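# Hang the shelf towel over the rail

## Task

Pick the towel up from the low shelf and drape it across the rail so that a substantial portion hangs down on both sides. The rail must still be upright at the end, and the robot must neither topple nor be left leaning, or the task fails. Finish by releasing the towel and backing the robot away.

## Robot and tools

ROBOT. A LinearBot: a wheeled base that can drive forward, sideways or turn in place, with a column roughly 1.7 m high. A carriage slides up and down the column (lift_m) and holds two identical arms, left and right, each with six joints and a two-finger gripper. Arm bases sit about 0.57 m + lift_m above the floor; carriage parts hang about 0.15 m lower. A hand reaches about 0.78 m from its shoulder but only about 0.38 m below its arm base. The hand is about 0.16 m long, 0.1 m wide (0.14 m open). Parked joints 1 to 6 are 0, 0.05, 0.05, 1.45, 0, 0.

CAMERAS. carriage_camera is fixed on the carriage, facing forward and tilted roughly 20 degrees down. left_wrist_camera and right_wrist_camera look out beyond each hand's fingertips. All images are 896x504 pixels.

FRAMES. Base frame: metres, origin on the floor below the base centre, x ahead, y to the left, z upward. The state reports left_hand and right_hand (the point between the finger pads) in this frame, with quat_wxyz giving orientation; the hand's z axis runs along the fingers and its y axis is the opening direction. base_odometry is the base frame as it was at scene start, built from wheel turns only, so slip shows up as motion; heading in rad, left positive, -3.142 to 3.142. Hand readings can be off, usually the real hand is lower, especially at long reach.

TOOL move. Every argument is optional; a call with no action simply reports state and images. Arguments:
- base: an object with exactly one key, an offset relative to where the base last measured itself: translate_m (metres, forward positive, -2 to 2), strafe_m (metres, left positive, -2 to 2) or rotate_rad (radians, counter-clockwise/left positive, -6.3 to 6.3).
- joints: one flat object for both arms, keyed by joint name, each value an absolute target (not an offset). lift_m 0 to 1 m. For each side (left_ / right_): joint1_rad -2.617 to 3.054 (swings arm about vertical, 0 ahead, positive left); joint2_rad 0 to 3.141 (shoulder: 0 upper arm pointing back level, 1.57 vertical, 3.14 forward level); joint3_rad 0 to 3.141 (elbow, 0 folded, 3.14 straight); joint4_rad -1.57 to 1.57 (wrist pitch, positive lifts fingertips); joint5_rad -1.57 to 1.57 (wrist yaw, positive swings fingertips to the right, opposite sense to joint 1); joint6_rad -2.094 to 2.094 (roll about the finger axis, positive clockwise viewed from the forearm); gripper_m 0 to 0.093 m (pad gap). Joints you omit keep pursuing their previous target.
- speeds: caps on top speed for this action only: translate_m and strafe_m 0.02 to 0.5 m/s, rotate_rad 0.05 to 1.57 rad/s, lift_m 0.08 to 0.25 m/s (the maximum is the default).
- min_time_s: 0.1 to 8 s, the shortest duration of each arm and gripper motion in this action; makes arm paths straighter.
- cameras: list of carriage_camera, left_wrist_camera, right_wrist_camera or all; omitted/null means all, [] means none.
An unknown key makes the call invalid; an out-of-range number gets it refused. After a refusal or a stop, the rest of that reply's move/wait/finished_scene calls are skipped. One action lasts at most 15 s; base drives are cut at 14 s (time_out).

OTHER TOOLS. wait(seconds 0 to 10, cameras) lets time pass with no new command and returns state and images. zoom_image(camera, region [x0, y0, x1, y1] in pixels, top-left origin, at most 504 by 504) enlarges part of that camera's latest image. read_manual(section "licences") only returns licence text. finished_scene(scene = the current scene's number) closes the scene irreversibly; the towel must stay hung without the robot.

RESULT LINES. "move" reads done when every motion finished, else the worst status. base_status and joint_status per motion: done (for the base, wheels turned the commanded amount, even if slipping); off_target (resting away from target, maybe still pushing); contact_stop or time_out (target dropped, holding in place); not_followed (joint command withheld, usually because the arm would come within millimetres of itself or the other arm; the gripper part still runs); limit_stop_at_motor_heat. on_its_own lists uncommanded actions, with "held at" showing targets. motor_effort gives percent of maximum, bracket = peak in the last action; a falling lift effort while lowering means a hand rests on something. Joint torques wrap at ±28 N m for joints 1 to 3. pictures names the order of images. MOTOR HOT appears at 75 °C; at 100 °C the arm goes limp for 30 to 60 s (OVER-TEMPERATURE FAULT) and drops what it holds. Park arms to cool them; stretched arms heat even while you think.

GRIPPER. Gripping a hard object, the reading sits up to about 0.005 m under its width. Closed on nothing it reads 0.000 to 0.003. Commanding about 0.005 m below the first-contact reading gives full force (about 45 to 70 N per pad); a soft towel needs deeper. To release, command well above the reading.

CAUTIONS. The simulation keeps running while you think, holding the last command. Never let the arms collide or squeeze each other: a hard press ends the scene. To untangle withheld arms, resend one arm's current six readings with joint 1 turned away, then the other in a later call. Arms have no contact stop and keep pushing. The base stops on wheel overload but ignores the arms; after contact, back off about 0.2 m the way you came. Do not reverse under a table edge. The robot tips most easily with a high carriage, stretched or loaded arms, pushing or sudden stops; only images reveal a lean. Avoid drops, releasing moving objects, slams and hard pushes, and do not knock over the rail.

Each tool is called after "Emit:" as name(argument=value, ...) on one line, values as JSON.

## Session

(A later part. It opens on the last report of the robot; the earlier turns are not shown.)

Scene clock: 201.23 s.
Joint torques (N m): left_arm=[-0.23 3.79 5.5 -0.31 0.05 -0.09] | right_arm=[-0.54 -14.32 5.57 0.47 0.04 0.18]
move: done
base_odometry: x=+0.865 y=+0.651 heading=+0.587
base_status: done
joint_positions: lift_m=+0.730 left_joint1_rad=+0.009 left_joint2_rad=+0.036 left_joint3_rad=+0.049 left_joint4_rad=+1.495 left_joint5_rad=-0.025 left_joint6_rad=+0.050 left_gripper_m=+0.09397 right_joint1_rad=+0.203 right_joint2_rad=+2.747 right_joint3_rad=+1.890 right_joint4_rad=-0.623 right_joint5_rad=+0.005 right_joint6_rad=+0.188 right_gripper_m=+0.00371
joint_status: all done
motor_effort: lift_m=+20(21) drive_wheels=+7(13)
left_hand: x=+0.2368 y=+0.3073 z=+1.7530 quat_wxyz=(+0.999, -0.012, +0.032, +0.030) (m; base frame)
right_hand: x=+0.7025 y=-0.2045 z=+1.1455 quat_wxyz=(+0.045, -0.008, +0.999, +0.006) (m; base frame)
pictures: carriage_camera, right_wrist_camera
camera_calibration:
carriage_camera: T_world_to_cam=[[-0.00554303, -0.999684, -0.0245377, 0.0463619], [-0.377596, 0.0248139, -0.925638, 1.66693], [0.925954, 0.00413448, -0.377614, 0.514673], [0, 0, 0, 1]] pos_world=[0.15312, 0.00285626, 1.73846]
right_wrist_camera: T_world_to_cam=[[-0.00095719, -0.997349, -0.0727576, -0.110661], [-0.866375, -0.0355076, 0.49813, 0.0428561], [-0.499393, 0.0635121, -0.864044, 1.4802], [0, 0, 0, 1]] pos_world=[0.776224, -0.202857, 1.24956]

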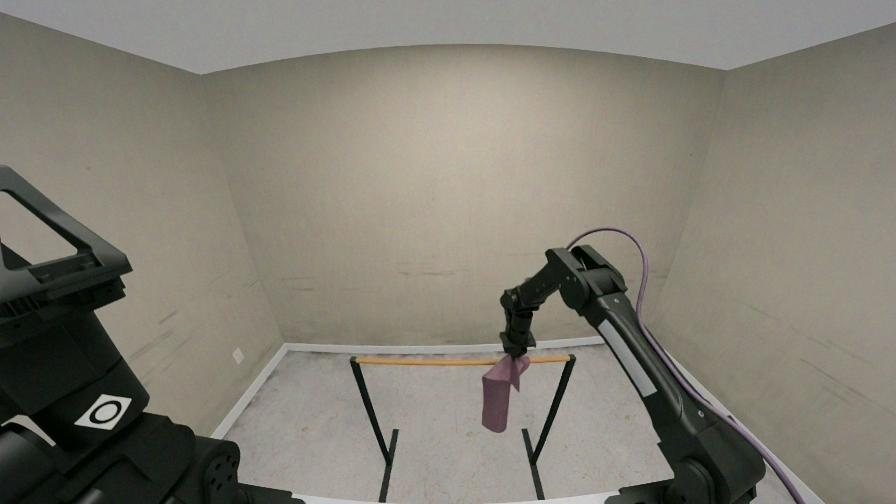

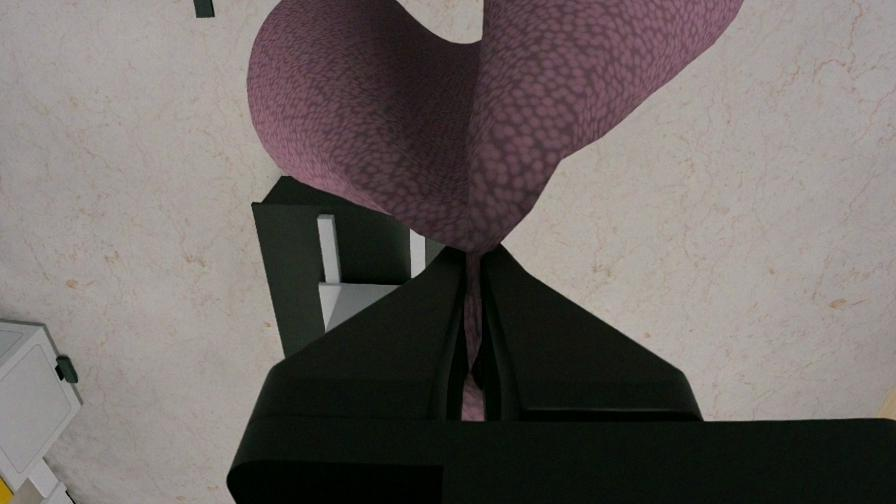

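Emit:
move(base={"translate_m": 0.235}, speeds={"translate_m": 0.1}, cameras=["carriage_camera", "right_wrist_camera"])

Emit:
zoom_image(camera="carriage_camera", region=[320, 320, 620, 504])

Scene clock: 211.47 s.
Joint torques (N m): left_arm=[-0.28 3.99 5.67 -0.3 0.04 -0.1] | right_arm=[-0.53 -14.23 5.44 0.55 0.03 0.21]
move: done
base_odometry: x=+1.061 y=+0.781 heading=+0.588
base_status: done
joint_positions: lift_m=+0.730 left_joint1_rad=+0.009 left_joint2_rad=+0.036 left_joint3_rad=+0.049 left_joint4_rad=+1.495 left_joint5_rad=-0.025 left_joint6_rad=+0.050 left_gripper_m=+0.09397 right_joint1_rad=+0.203 right_joint2_rad=+2.747 right_joint3_rad=+1.890 right_joint4_rad=-0.623 right_joint5_rad=+0.004 right_joint6_rad=+0.188 right_gripper_m=+0.00371
joint_status: not commanded
motor_effort: lift_m=+20(21) drive_wheels=+7(16)
left_hand: x=+0.2366 y=+0.3073 z=+1.7530 quat_wxyz=(+0.999, -0.012, +0.031, +0.030) (m; base frame)
right_hand: x=+0.7026 y=-0.2046 z=+1.1455 quat_wxyz=(+0.045, -0.007, +0.999, +0.007) (m; base frame)
pictures: carriage_camera, right_wrist_camera
camera_calibration:
carriage_camera: T_world_to_cam=[[-0.00554303, -0.999684, -0.0245377, 0.0463619], [-0.377596, 0.0248139, -0.925638, 1.66693], [0.925954, 0.00413448, -0.377614, 0.514673], [0, 0, 0, 1]] pos_world=[0.15312, 0.00285626, 1.73846]
right_wrist_camera: T_world_to_cam=[[-0.00139159, -0.997325, -0.0730883, -0.110008], [-0.866317, -0.0353048, 0.498246, 0.0427046], [-0.499493, 0.064011, -0.86395, 1.48027], [0, 0, 0, 1]] pos_world=[0.776225, -0.20296, 1.24956]

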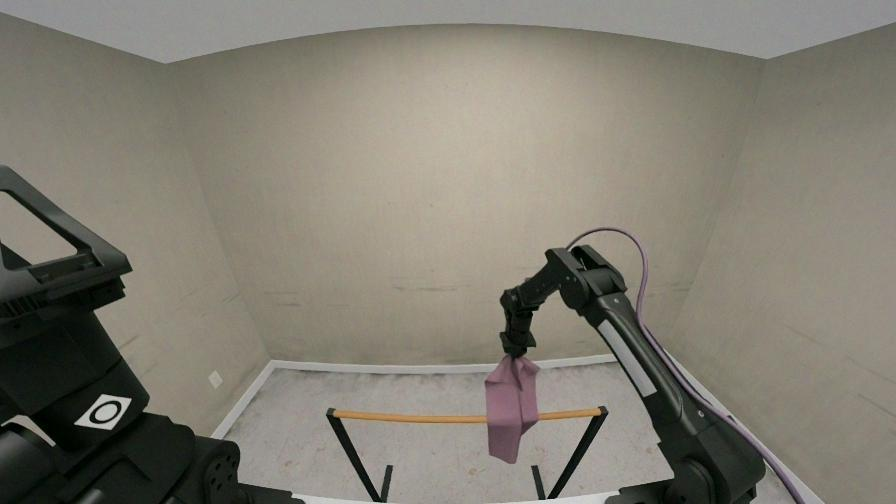

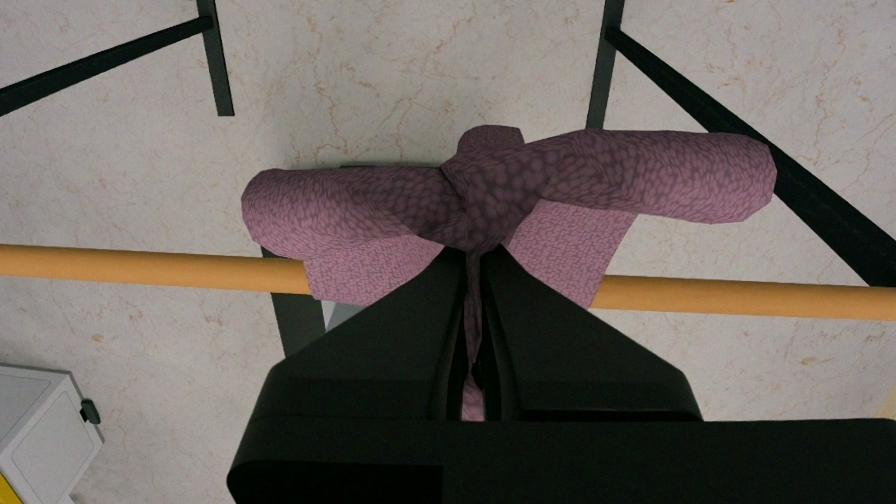

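Scaled by 1.680 from the camera's 896x504 image, which has a finer 1280x720 frame.

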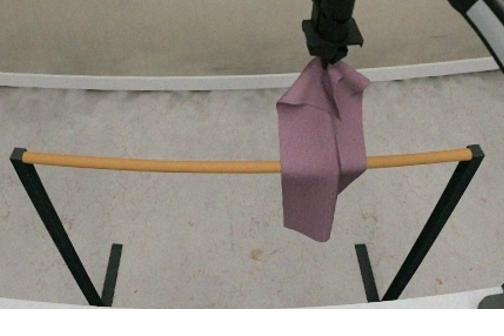

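Emit:
move(base={"translate_m": 0.025}, speeds={"translate_m": 0.05}, cameras=[])

Emit:
move(joints={"lift_m": 0.52}, speeds={"lift_m": 0.1}, cameras=["carriage_camera", "right_wrist_camera"])

Emit:
zoom_image(camera="carriage_camera", region=[320, 280, 620, 480])

Scene clock: 223.07 s.
Joint torques (N m): left_arm=[-0.31 3.93 5.65 -0.34 0.08 -0.09] | right_arm=[-0.53 -14.2 5.48 0.51 0.05 0.19]
move: done
base_odometry: x=+1.082 y=+0.795 heading=+0.589
base_status: done
joint_positions: lift_m=+0.730 left_joint1_rad=+0.009 left_joint2_rad=+0.036 left_joint3_rad=+0.049 left_joint4_rad=+1.496 left_joint5_rad=-0.025 left_joint6_rad=+0.050 left_gripper_m=+0.09397 right_joint1_rad=+0.203 right_joint2_rad=+2.747 right_joint3_rad=+1.890 right_joint4_rad=-0.624 right_joint5_rad=+0.004 right_joint6_rad=+0.188 right_gripper_m=+0.00371
joint_status: not commanded
motor_effort: lift_m=+20(20) drive_wheels=-6(15)
left_hand: x=+0.2365 y=+0.3073 z=+1.7530 quat_wxyz=(+0.999, -0.012, +0.031, +0.030) (m; base frame)
right_hand: x=+0.7023 y=-0.2046 z=+1.1454 quat_wxyz=(+0.044, -0.007, +0.999, +0.007) (m; base frame)
pictures: none
No camera images: "cameras" was empty.

Scene clock: 225.57 s.
Joint torques (N m): left_arm=[-0.24 3.93 5.53 -0.31 0.06 -0.08] | right_arm=[-0.59 -14.48 5.55 0.5 0.04 0.2]
move: done
base_odometry: x=+1.082 y=+0.795 heading=+0.589
base_status: not commanded
joint_positions: lift_m=+0.520 left_joint1_rad=+0.009 left_joint2_rad=+0.036 left_joint3_rad=+0.049 left_joint4_rad=+1.496 left_joint5_rad=-0.025 left_joint6_rad=+0.050 left_gripper_m=+0.09397 right_joint1_rad=+0.203 right_joint2_rad=+2.749 right_joint3_rad=+1.889 right_joint4_rad=-0.625 right_joint5_rad=+0.004 right_joint6_rad=+0.188 right_gripper_m=+0.00371
joint_status: all done
motor_effort: lift_m=+20(21) drive_wheels=-6(7)
left_hand: x=+0.2365 y=+0.3073 z=+1.5430 quat_wxyz=(+0.999, -0.012, +0.031, +0.030) (m; base frame)
right_hand: x=+0.7015 y=-0.2048 z=+0.9344 quat_wxyz=(+0.043, -0.007, +0.999, +0.006) (m; base frame)
pictures: carriage_camera, right_wrist_camera
camera_calibration:
carriage_camera: T_world_to_cam=[[-0.00554303, -0.999684, -0.0245377, 0.041209], [-0.377596, 0.0248139, -0.925638, 1.47255], [0.925954, 0.00413448, -0.377614, 0.435374], [0, 0, 0, 1]] pos_world=[0.15312, 0.00285626, 1.52846]
right_wrist_camera: T_world_to_cam=[[-0.00155162, -0.997354, -0.072687, -0.125845], [-0.864447, -0.0352036, 0.501489, 0.142539], [-0.502721, 0.0636122, -0.862105, 1.29794], [0, 0, 0, 1]] pos_world=[0.775525, -0.203059, 1.03833]

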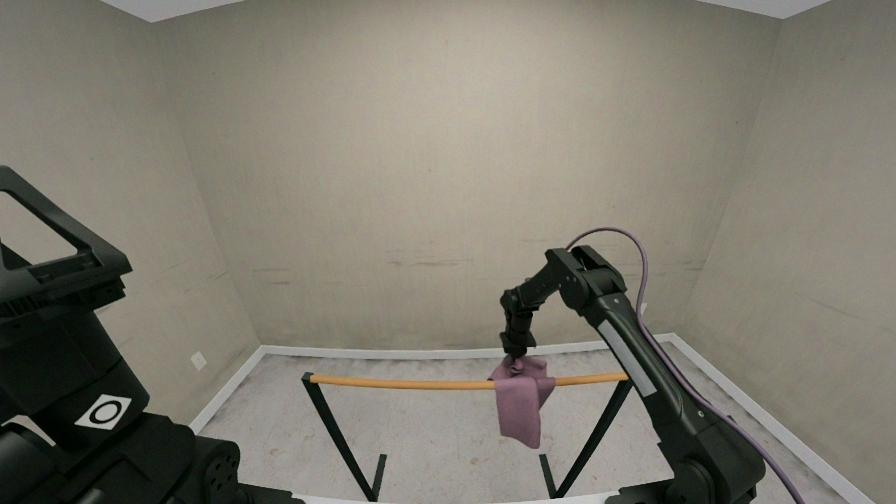

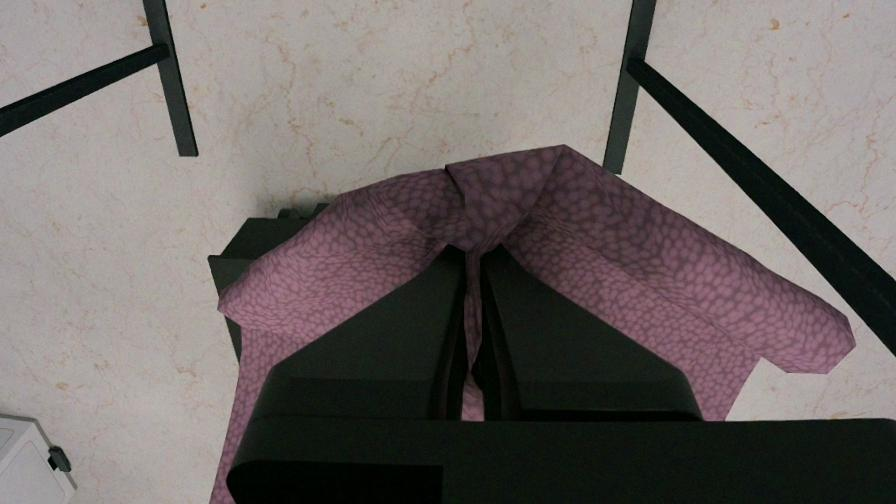

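Scaled by 1.680 from the camera's 896x504 image, which has a finer 1280x720 frame.

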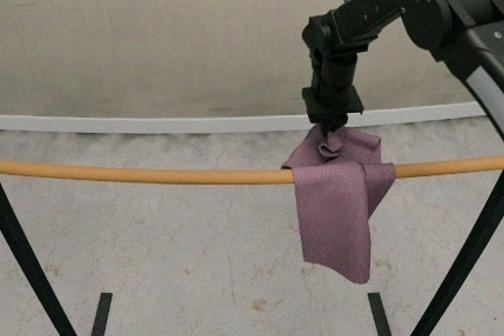

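Emit:
move(joints={"right_gripper_m": 0.075}, min_time_s=2, cameras=["carriage_camera", "right_wrist_camera"])

Emit:
zoom_image(camera="carriage_camera", region=[320, 280, 620, 480])

Scene clock: 235.07 s.
Joint torques (N m): left_arm=[-0.25 3.9 5.46 -0.32 0.04 -0.07] | right_arm=[-0.44 -14.45 5.5 0.5 0.04 0.2]
move: done
base_odometry: x=+1.082 y=+0.795 heading=+0.589
base_status: not commanded
joint_positions: lift_m=+0.520 left_joint1_rad=+0.009 left_joint2_rad=+0.036 left_joint3_rad=+0.049 left_joint4_rad=+1.496 left_joint5_rad=-0.025 left_joint6_rad=+0.050 left_gripper_m=+0.09397 right_joint1_rad=+0.203 right_joint2_rad=+2.749 right_joint3_rad=+1.889 right_joint4_rad=-0.625 right_joint5_rad=+0.004 right_joint6_rad=+0.188 right_gripper_m=+0.07488
joint_status: all done
motor_effort: lift_m=+20(20) drive_wheels=+7(7)
left_hand: x=+0.2365 y=+0.3073 z=+1.5430 quat_wxyz=(+0.999, -0.012, +0.031, +0.030) (m; base frame)
right_hand: x=+0.7015 y=-0.2048 z=+0.9344 quat_wxyz=(+0.043, -0.007, +0.999, +0.006) (m; base frame)
pictures: carriage_camera, right_wrist_camera
camera_calibration:
carriage_camera: T_world_to_cam=[[-0.00554303, -0.999684, -0.0245377, 0.041209], [-0.377596, 0.0248139, -0.925638, 1.47255], [0.925954, 0.00413448, -0.377614, 0.435374], [0, 0, 0, 1]] pos_world=[0.15312, 0.00285626, 1.52846]
right_wrist_camera: T_world_to_cam=[[-0.00155162, -0.997354, -0.072687, -0.125845], [-0.864447, -0.0352036, 0.501489, 0.142539], [-0.502721, 0.0636122, -0.862105, 1.29794], [0, 0, 0, 1]] pos_world=[0.775525, -0.203059, 1.03833]

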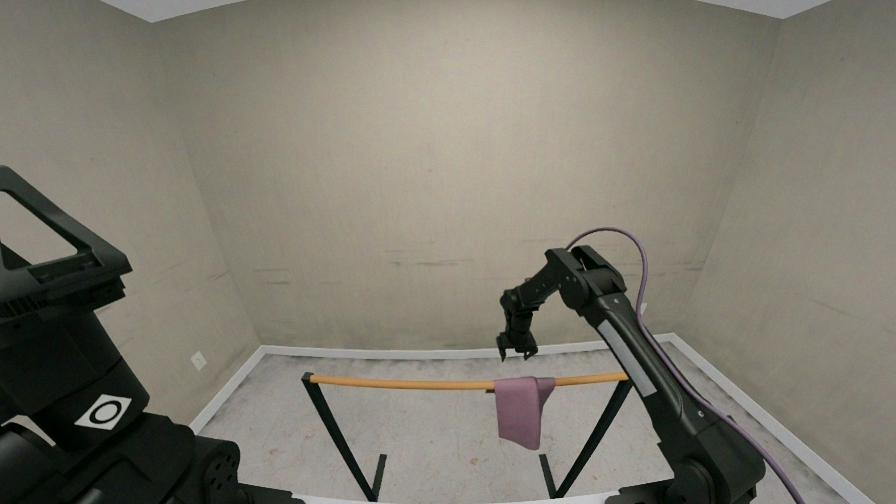

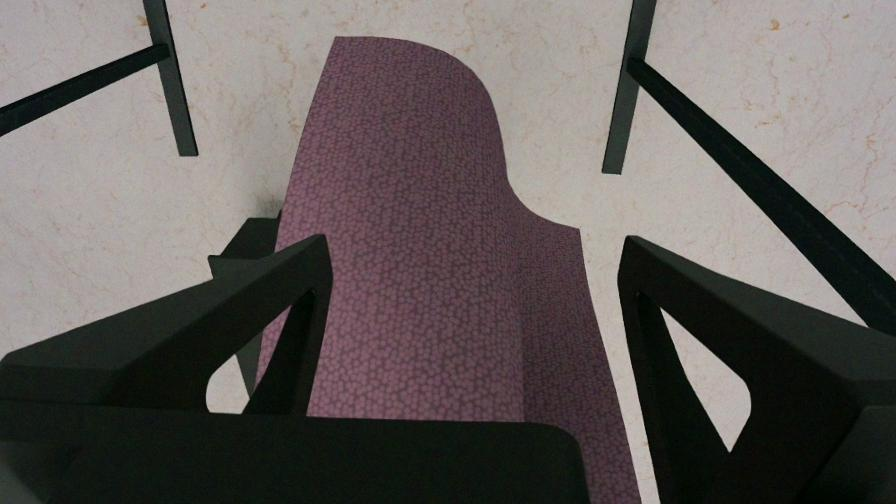

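Scaled by 1.680 from the camera's 896x504 image, which has a finer 1280x720 frame.

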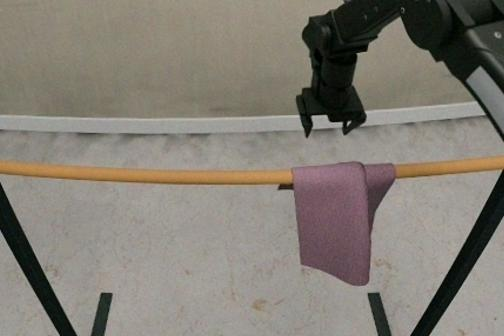

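Emit:
move(cameras=["carriage_camera", "right_wrist_camera"])

Emit:
zoom_image(camera="carriage_camera", region=[460, 350, 600, 470])

Scene clock: 241.97 s.
Joint torques (N m): left_arm=[-0.29 3.9 5.52 -0.32 0.05 -0.06] | right_arm=[-0.5 -14.45 5.52 0.5 0.04 0.2]
base_odometry: x=+1.082 y=+0.795 heading=+0.589
base_status: not commanded
joint_positions: lift_m=+0.520 left_joint1_rad=+0.009 left_joint2_rad=+0.036 left_joint3_rad=+0.049 left_joint4_rad=+1.496 left_joint5_rad=-0.025 left_joint6_rad=+0.050 left_gripper_m=+0.09397 right_joint1_rad=+0.203 right_joint2_rad=+2.749 right_joint3_rad=+1.889 right_joint4_rad=-0.625 right_joint5_rad=+0.004 right_joint6_rad=+0.188 right_gripper_m=+0.07488
joint_status: all done
motor_effort: lift_m=+20(20) drive_wheels=+7(7)
left_hand: x=+0.2365 y=+0.3073 z=+1.5430 quat_wxyz=(+0.999, -0.012, +0.031, +0.030) (m; base frame)
right_hand: x=+0.7015 y=-0.2048 z=+0.9344 quat_wxyz=(+0.043, -0.007, +0.999, +0.006) (m; base frame)
pictures: carriage_camera, right_wrist_camera
camera_calibration:
carriage_camera: T_world_to_cam=[[-0.00554303, -0.999684, -0.0245377, 0.041209], [-0.377596, 0.0248139, -0.925638, 1.47255], [0.925954, 0.00413448, -0.377614, 0.435374], [0, 0, 0, 1]] pos_world=[0.15312, 0.00285626, 1.52846]
right_wrist_camera: T_world_to_cam=[[-0.00155162, -0.997354, -0.072687, -0.125845], [-0.864447, -0.0352036, 0.501489, 0.142539], [-0.502721, 0.0636122, -0.862105, 1.29794], [0, 0, 0, 1]] pos_world=[0.775525, -0.203059, 1.03833]

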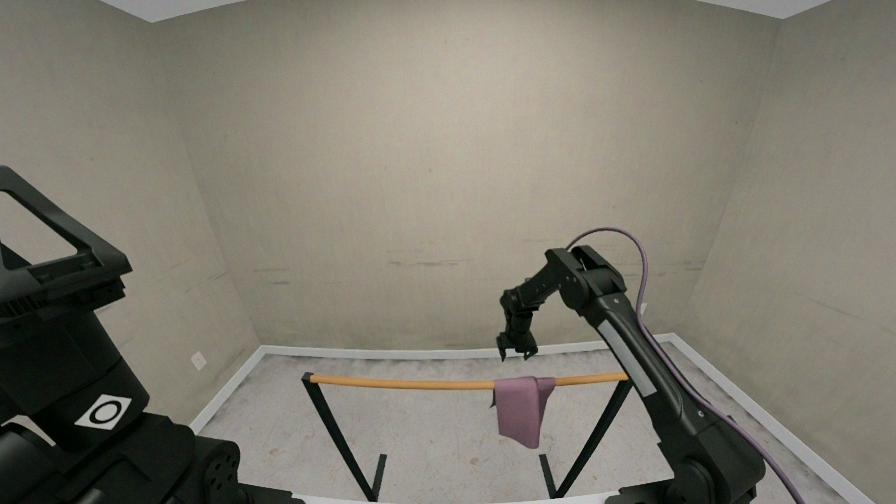

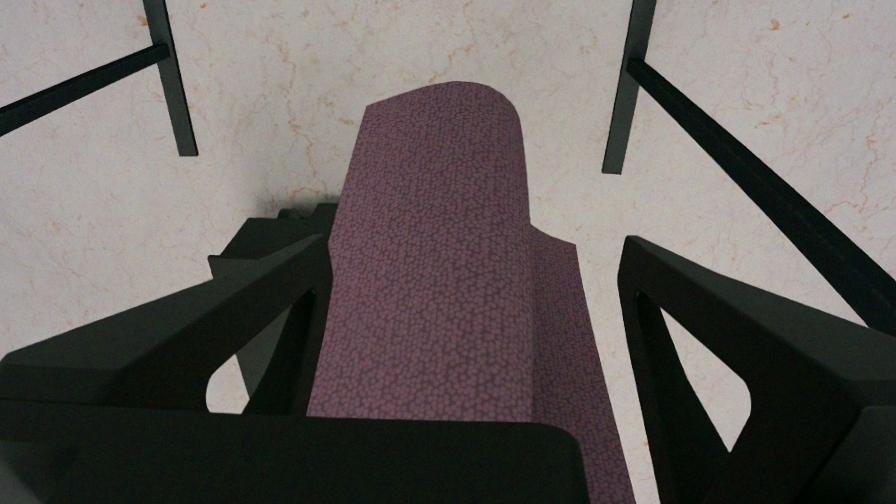

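Scaled by 3.600 from the camera's 896x504 image, which has a finer 1280x720 frame.

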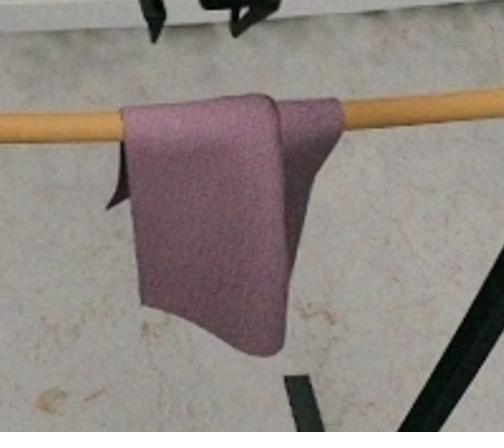

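Emit:
move(joints={"lift_m": 0.75}, speeds={"lift_m": 0.1}, cameras=["carriage_camera", "right_wrist_camera"])

Emit:
zoom_image(camera="carriage_camera", region=[440, 380, 600, 500])

Scene clock: 261.63 s.
Joint torques (N m): left_arm=[-0.38 3.88 5.56 -0.3 0.04 -0.08] | right_arm=[-0.44 -14.63 5.56 0.47 0.04 0.2]
move: done
base_odometry: x=+1.082 y=+0.795 heading=+0.589
base_status: not commanded
joint_positions: lift_m=+0.750 left_joint1_rad=+0.009 left_joint2_rad=+0.036 left_joint3_rad=+0.049 left_joint4_rad=+1.496 left_joint5_rad=-0.025 left_joint6_rad=+0.050 left_gripper_m=+0.09397 right_joint1_rad=+0.203 right_joint2_rad=+2.751 right_joint3_rad=+1.889 right_joint4_rad=-0.621 right_joint5_rad=+0.004 right_joint6_rad=+0.188 right_gripper_m=+0.07489
joint_status: all done
motor_effort: lift_m=+24(30) drive_wheels=+7(7)
left_hand: x=+0.2365 y=+0.3073 z=+1.7726 quat_wxyz=(+0.999, -0.012, +0.031, +0.030) (m; base frame)
right_hand: x=+0.7016 y=-0.2048 z=+1.1632 quat_wxyz=(+0.043, -0.007, +0.999, +0.007) (m; base frame)
pictures: carriage_camera, right_wrist_camera
camera_calibration:
carriage_camera: T_world_to_cam=[[-0.00554303, -0.999684, -0.0245377, 0.0468404], [-0.377596, 0.0248139, -0.925638, 1.68498], [0.925954, 0.00413448, -0.377614, 0.522036], [0, 0, 0, 1]] pos_world=[0.15312, 0.00285626, 1.75796]
right_wrist_camera: T_world_to_cam=[[-0.00148329, -0.997337, -0.0729103, -0.10898], [-0.864992, -0.0353056, 0.500542, 0.029484], [-0.501783, 0.0638093, -0.862637, 1.49523], [0, 0, 0, 1]] pos_world=[0.775625, -0.203059, 1.26714]

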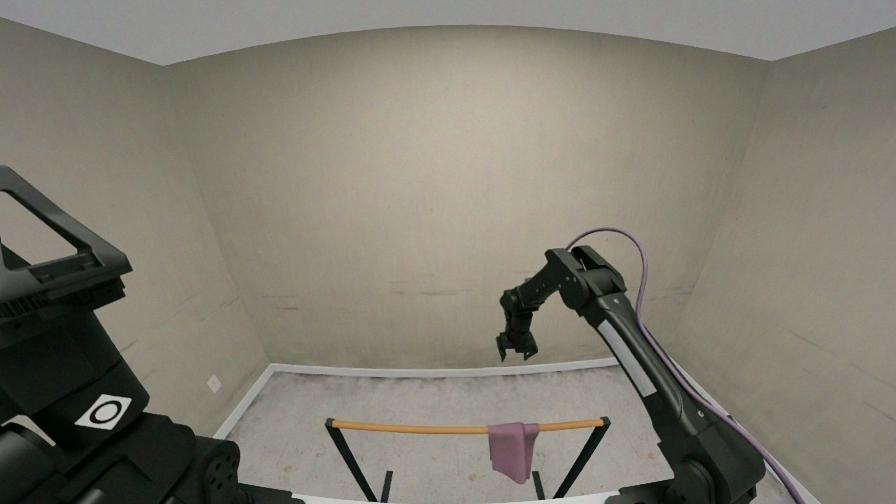

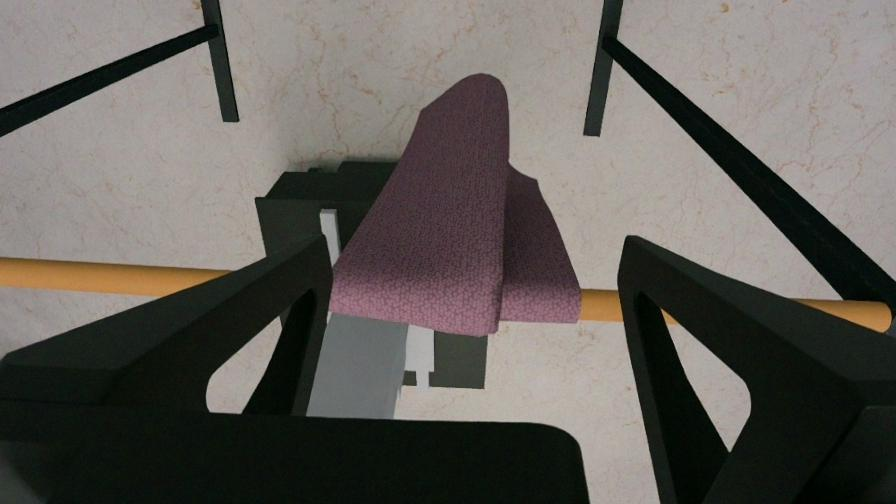

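Scaled by 3.150 from the camera's 896x504 image, which has a finer 1280x720 frame.

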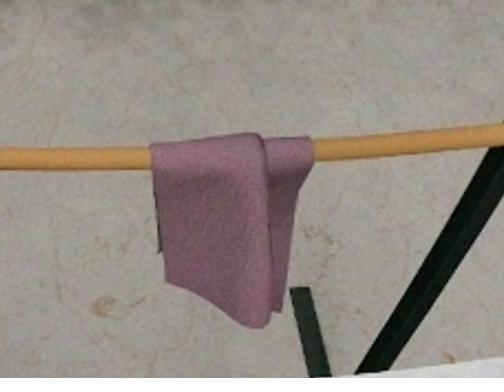

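Emit:
move(base={"translate_m": -0.45}, speeds={"translate_m": 0.2}, cameras=[])

Emit:
move(joints={"right_joint1_rad": 0, "right_joint2_rad": 0.05, "right_joint3_rad": 0.05, "right_joint4_rad": 1.45, "right_joint5_rad": 0, "right_joint6_rad": 0, "lift_m": 0.35}, speeds={"lift_m": 0.15}, min_time_s=2.5, cameras=["carriage_camera"])

Emit:
zoom_image(camera="carriage_camera", region=[420, 240, 620, 380])

Scene clock: 274.70 s.
Joint torques (N m): left_arm=[-0.29 3.84 5.5 -0.28 0.05 -0.08] | right_arm=[-0.38 -14.71 5.53 0.46 0.05 0.19]
move: done
base_odometry: x=+0.708 y=+0.545 heading=+0.590
base_status: done
joint_positions: lift_m=+0.750 left_joint1_rad=+0.009 left_joint2_rad=+0.036 left_joint3_rad=+0.049 left_joint4_rad=+1.495 left_joint5_rad=-0.025 left_joint6_rad=+0.050 left_gripper_m=+0.09397 right_joint1_rad=+0.202 right_joint2_rad=+2.751 right_joint3_rad=+1.889 right_joint4_rad=-0.620 right_joint5_rad=+0.004 right_joint6_rad=+0.188 right_gripper_m=+0.07489
joint_status: not commanded
motor_effort: lift_m=+24(24) drive_wheels=-6(13)
left_hand: x=+0.2368 y=+0.3073 z=+1.7726 quat_wxyz=(+0.999, -0.012, +0.032, +0.030) (m; base frame)
right_hand: x=+0.7021 y=-0.2052 z=+1.1633 quat_wxyz=(+0.044, -0.007, +0.999, +0.007) (m; base frame)
pictures: none
No camera images: "cameras" was empty.

Scene clock: 277.80 s.
Joint torques (N m): left_arm=[-0.36 3.85 5.41 -0.31 0.06 -0.07] | right_arm=[-0.83 2.99 5.55 0.05 0.02 -0.1]
move: done
base_odometry: x=+0.708 y=+0.545 heading=+0.590
base_status: not commanded
joint_positions: lift_m=+0.350 left_joint1_rad=+0.009 left_joint2_rad=+0.036 left_joint3_rad=+0.049 left_joint4_rad=+1.495 left_joint5_rad=-0.025 left_joint6_rad=+0.050 left_gripper_m=+0.09397 right_joint1_rad=+0.006 right_joint2_rad=+0.059 right_joint3_rad=+0.053 right_joint4_rad=+1.435 right_joint5_rad=+0.004 right_joint6_rad=+0.016 right_gripper_m=+0.07489
joint_status: all done
motor_effort: lift_m=+20(21) drive_wheels=+6(7)
left_hand: x=+0.2368 y=+0.3073 z=+1.3731 quat_wxyz=(+0.999, -0.012, +0.032, +0.030) (m; base frame)
right_hand: x=+0.2573 y=-0.3034 z=+1.3726 quat_wxyz=(+0.997, +0.002, +0.071, +0.011) (m; base frame)
pictures: carriage_camera
camera_calibration:
carriage_camera: T_world_to_cam=[[-0.00554303, -0.999684, -0.0245377, 0.0370401], [-0.377596, 0.0248139, -0.925638, 1.31528], [0.925954, 0.00413448, -0.377614, 0.371218], [0, 0, 0, 1]] pos_world=[0.15312, 0.00285626, 1.35856]

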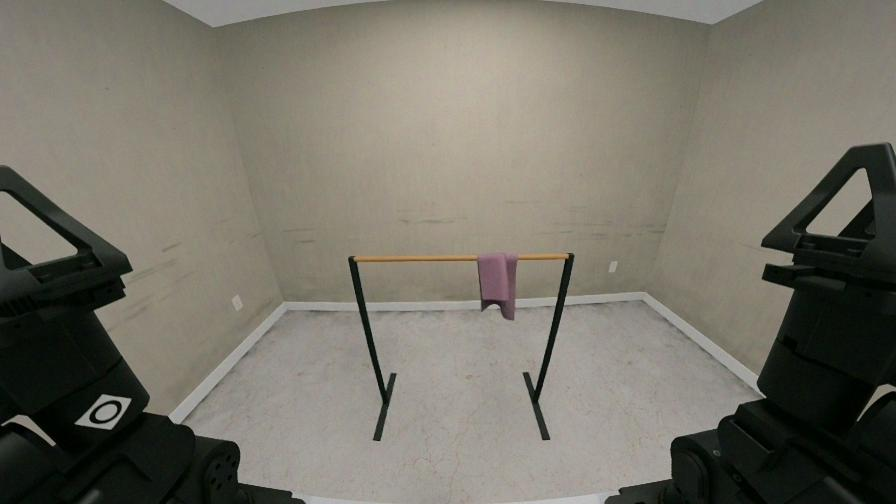

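Scaled by 2.520 from the camera's 896x504 image, which has a finer 1280x720 frame.

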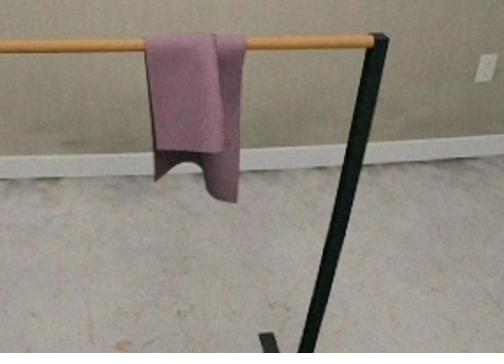

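Emit:
wait(seconds=2, cameras=["carriage_camera"])

Emit:
zoom_image(camera="carriage_camera", region=[420, 240, 620, 380])

Scene clock: 292.80 s.
Joint torques (N m): left_arm=[-0.32 3.86 5.49 -0.29 0.05 -0.07] | right_arm=[-0.79 2.97 5.53 0.03 0.03 -0.11]
base_odometry: x=+0.708 y=+0.545 heading=+0.590
base_status: not commanded
joint_positions: lift_m=+0.350 left_joint1_rad=+0.009 left_joint2_rad=+0.036 left_joint3_rad=+0.049 left_joint4_rad=+1.495 left_joint5_rad=-0.025 left_joint6_rad=+0.050 left_gripper_m=+0.09397 right_joint1_rad=+0.006 right_joint2_rad=+0.059 right_joint3_rad=+0.053 right_joint4_rad=+1.435 right_joint5_rad=+0.004 right_joint6_rad=+0.015 right_gripper_m=+0.07489
joint_status: all done
motor_effort: lift_m=+20(21) drive_wheels=+6(7)
left_hand: x=+0.2368 y=+0.3073 z=+1.3731 quat_wxyz=(+0.999, -0.012, +0.032, +0.030) (m; base frame)
right_hand: x=+0.2571 y=-0.3034 z=+1.3726 quat_wxyz=(+0.997, +0.002, +0.070, +0.011) (m; base frame)
wait: 2.00 s; at rest from the start
pictures: carriage_camera
camera_calibration:
carriage_camera: T_world_to_cam=[[-0.00554303, -0.999684, -0.0245377, 0.0370401], [-0.377596, 0.0248139, -0.925638, 1.31528], [0.925954, 0.00413448, -0.377614, 0.371218], [0, 0, 0, 1]] pos_world=[0.15312, 0.00285626, 1.35856]

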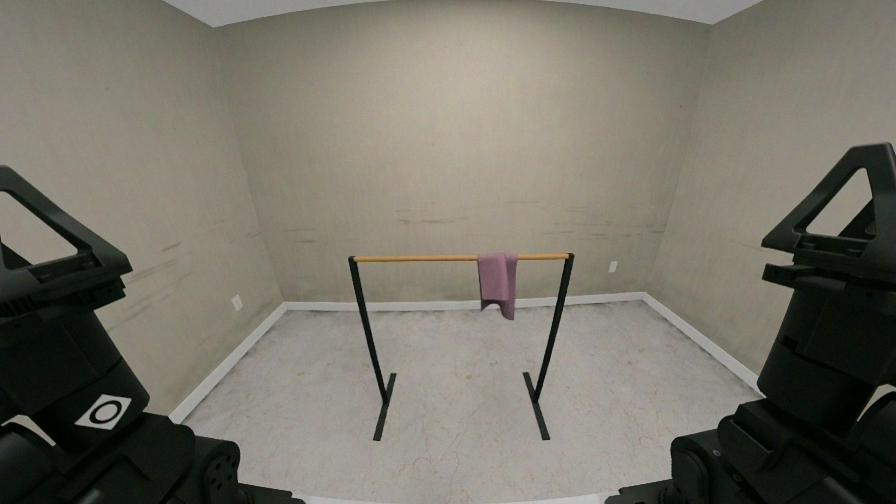

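Scaled by 2.520 from the camera's 896x504 image, which has a finer 1280x720 frame.

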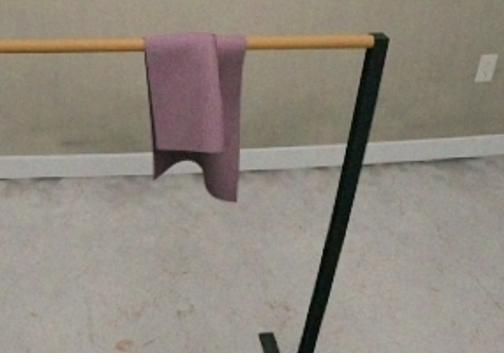

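Emit:
finished_scene(scene=2)

The scene is finished: the task was done.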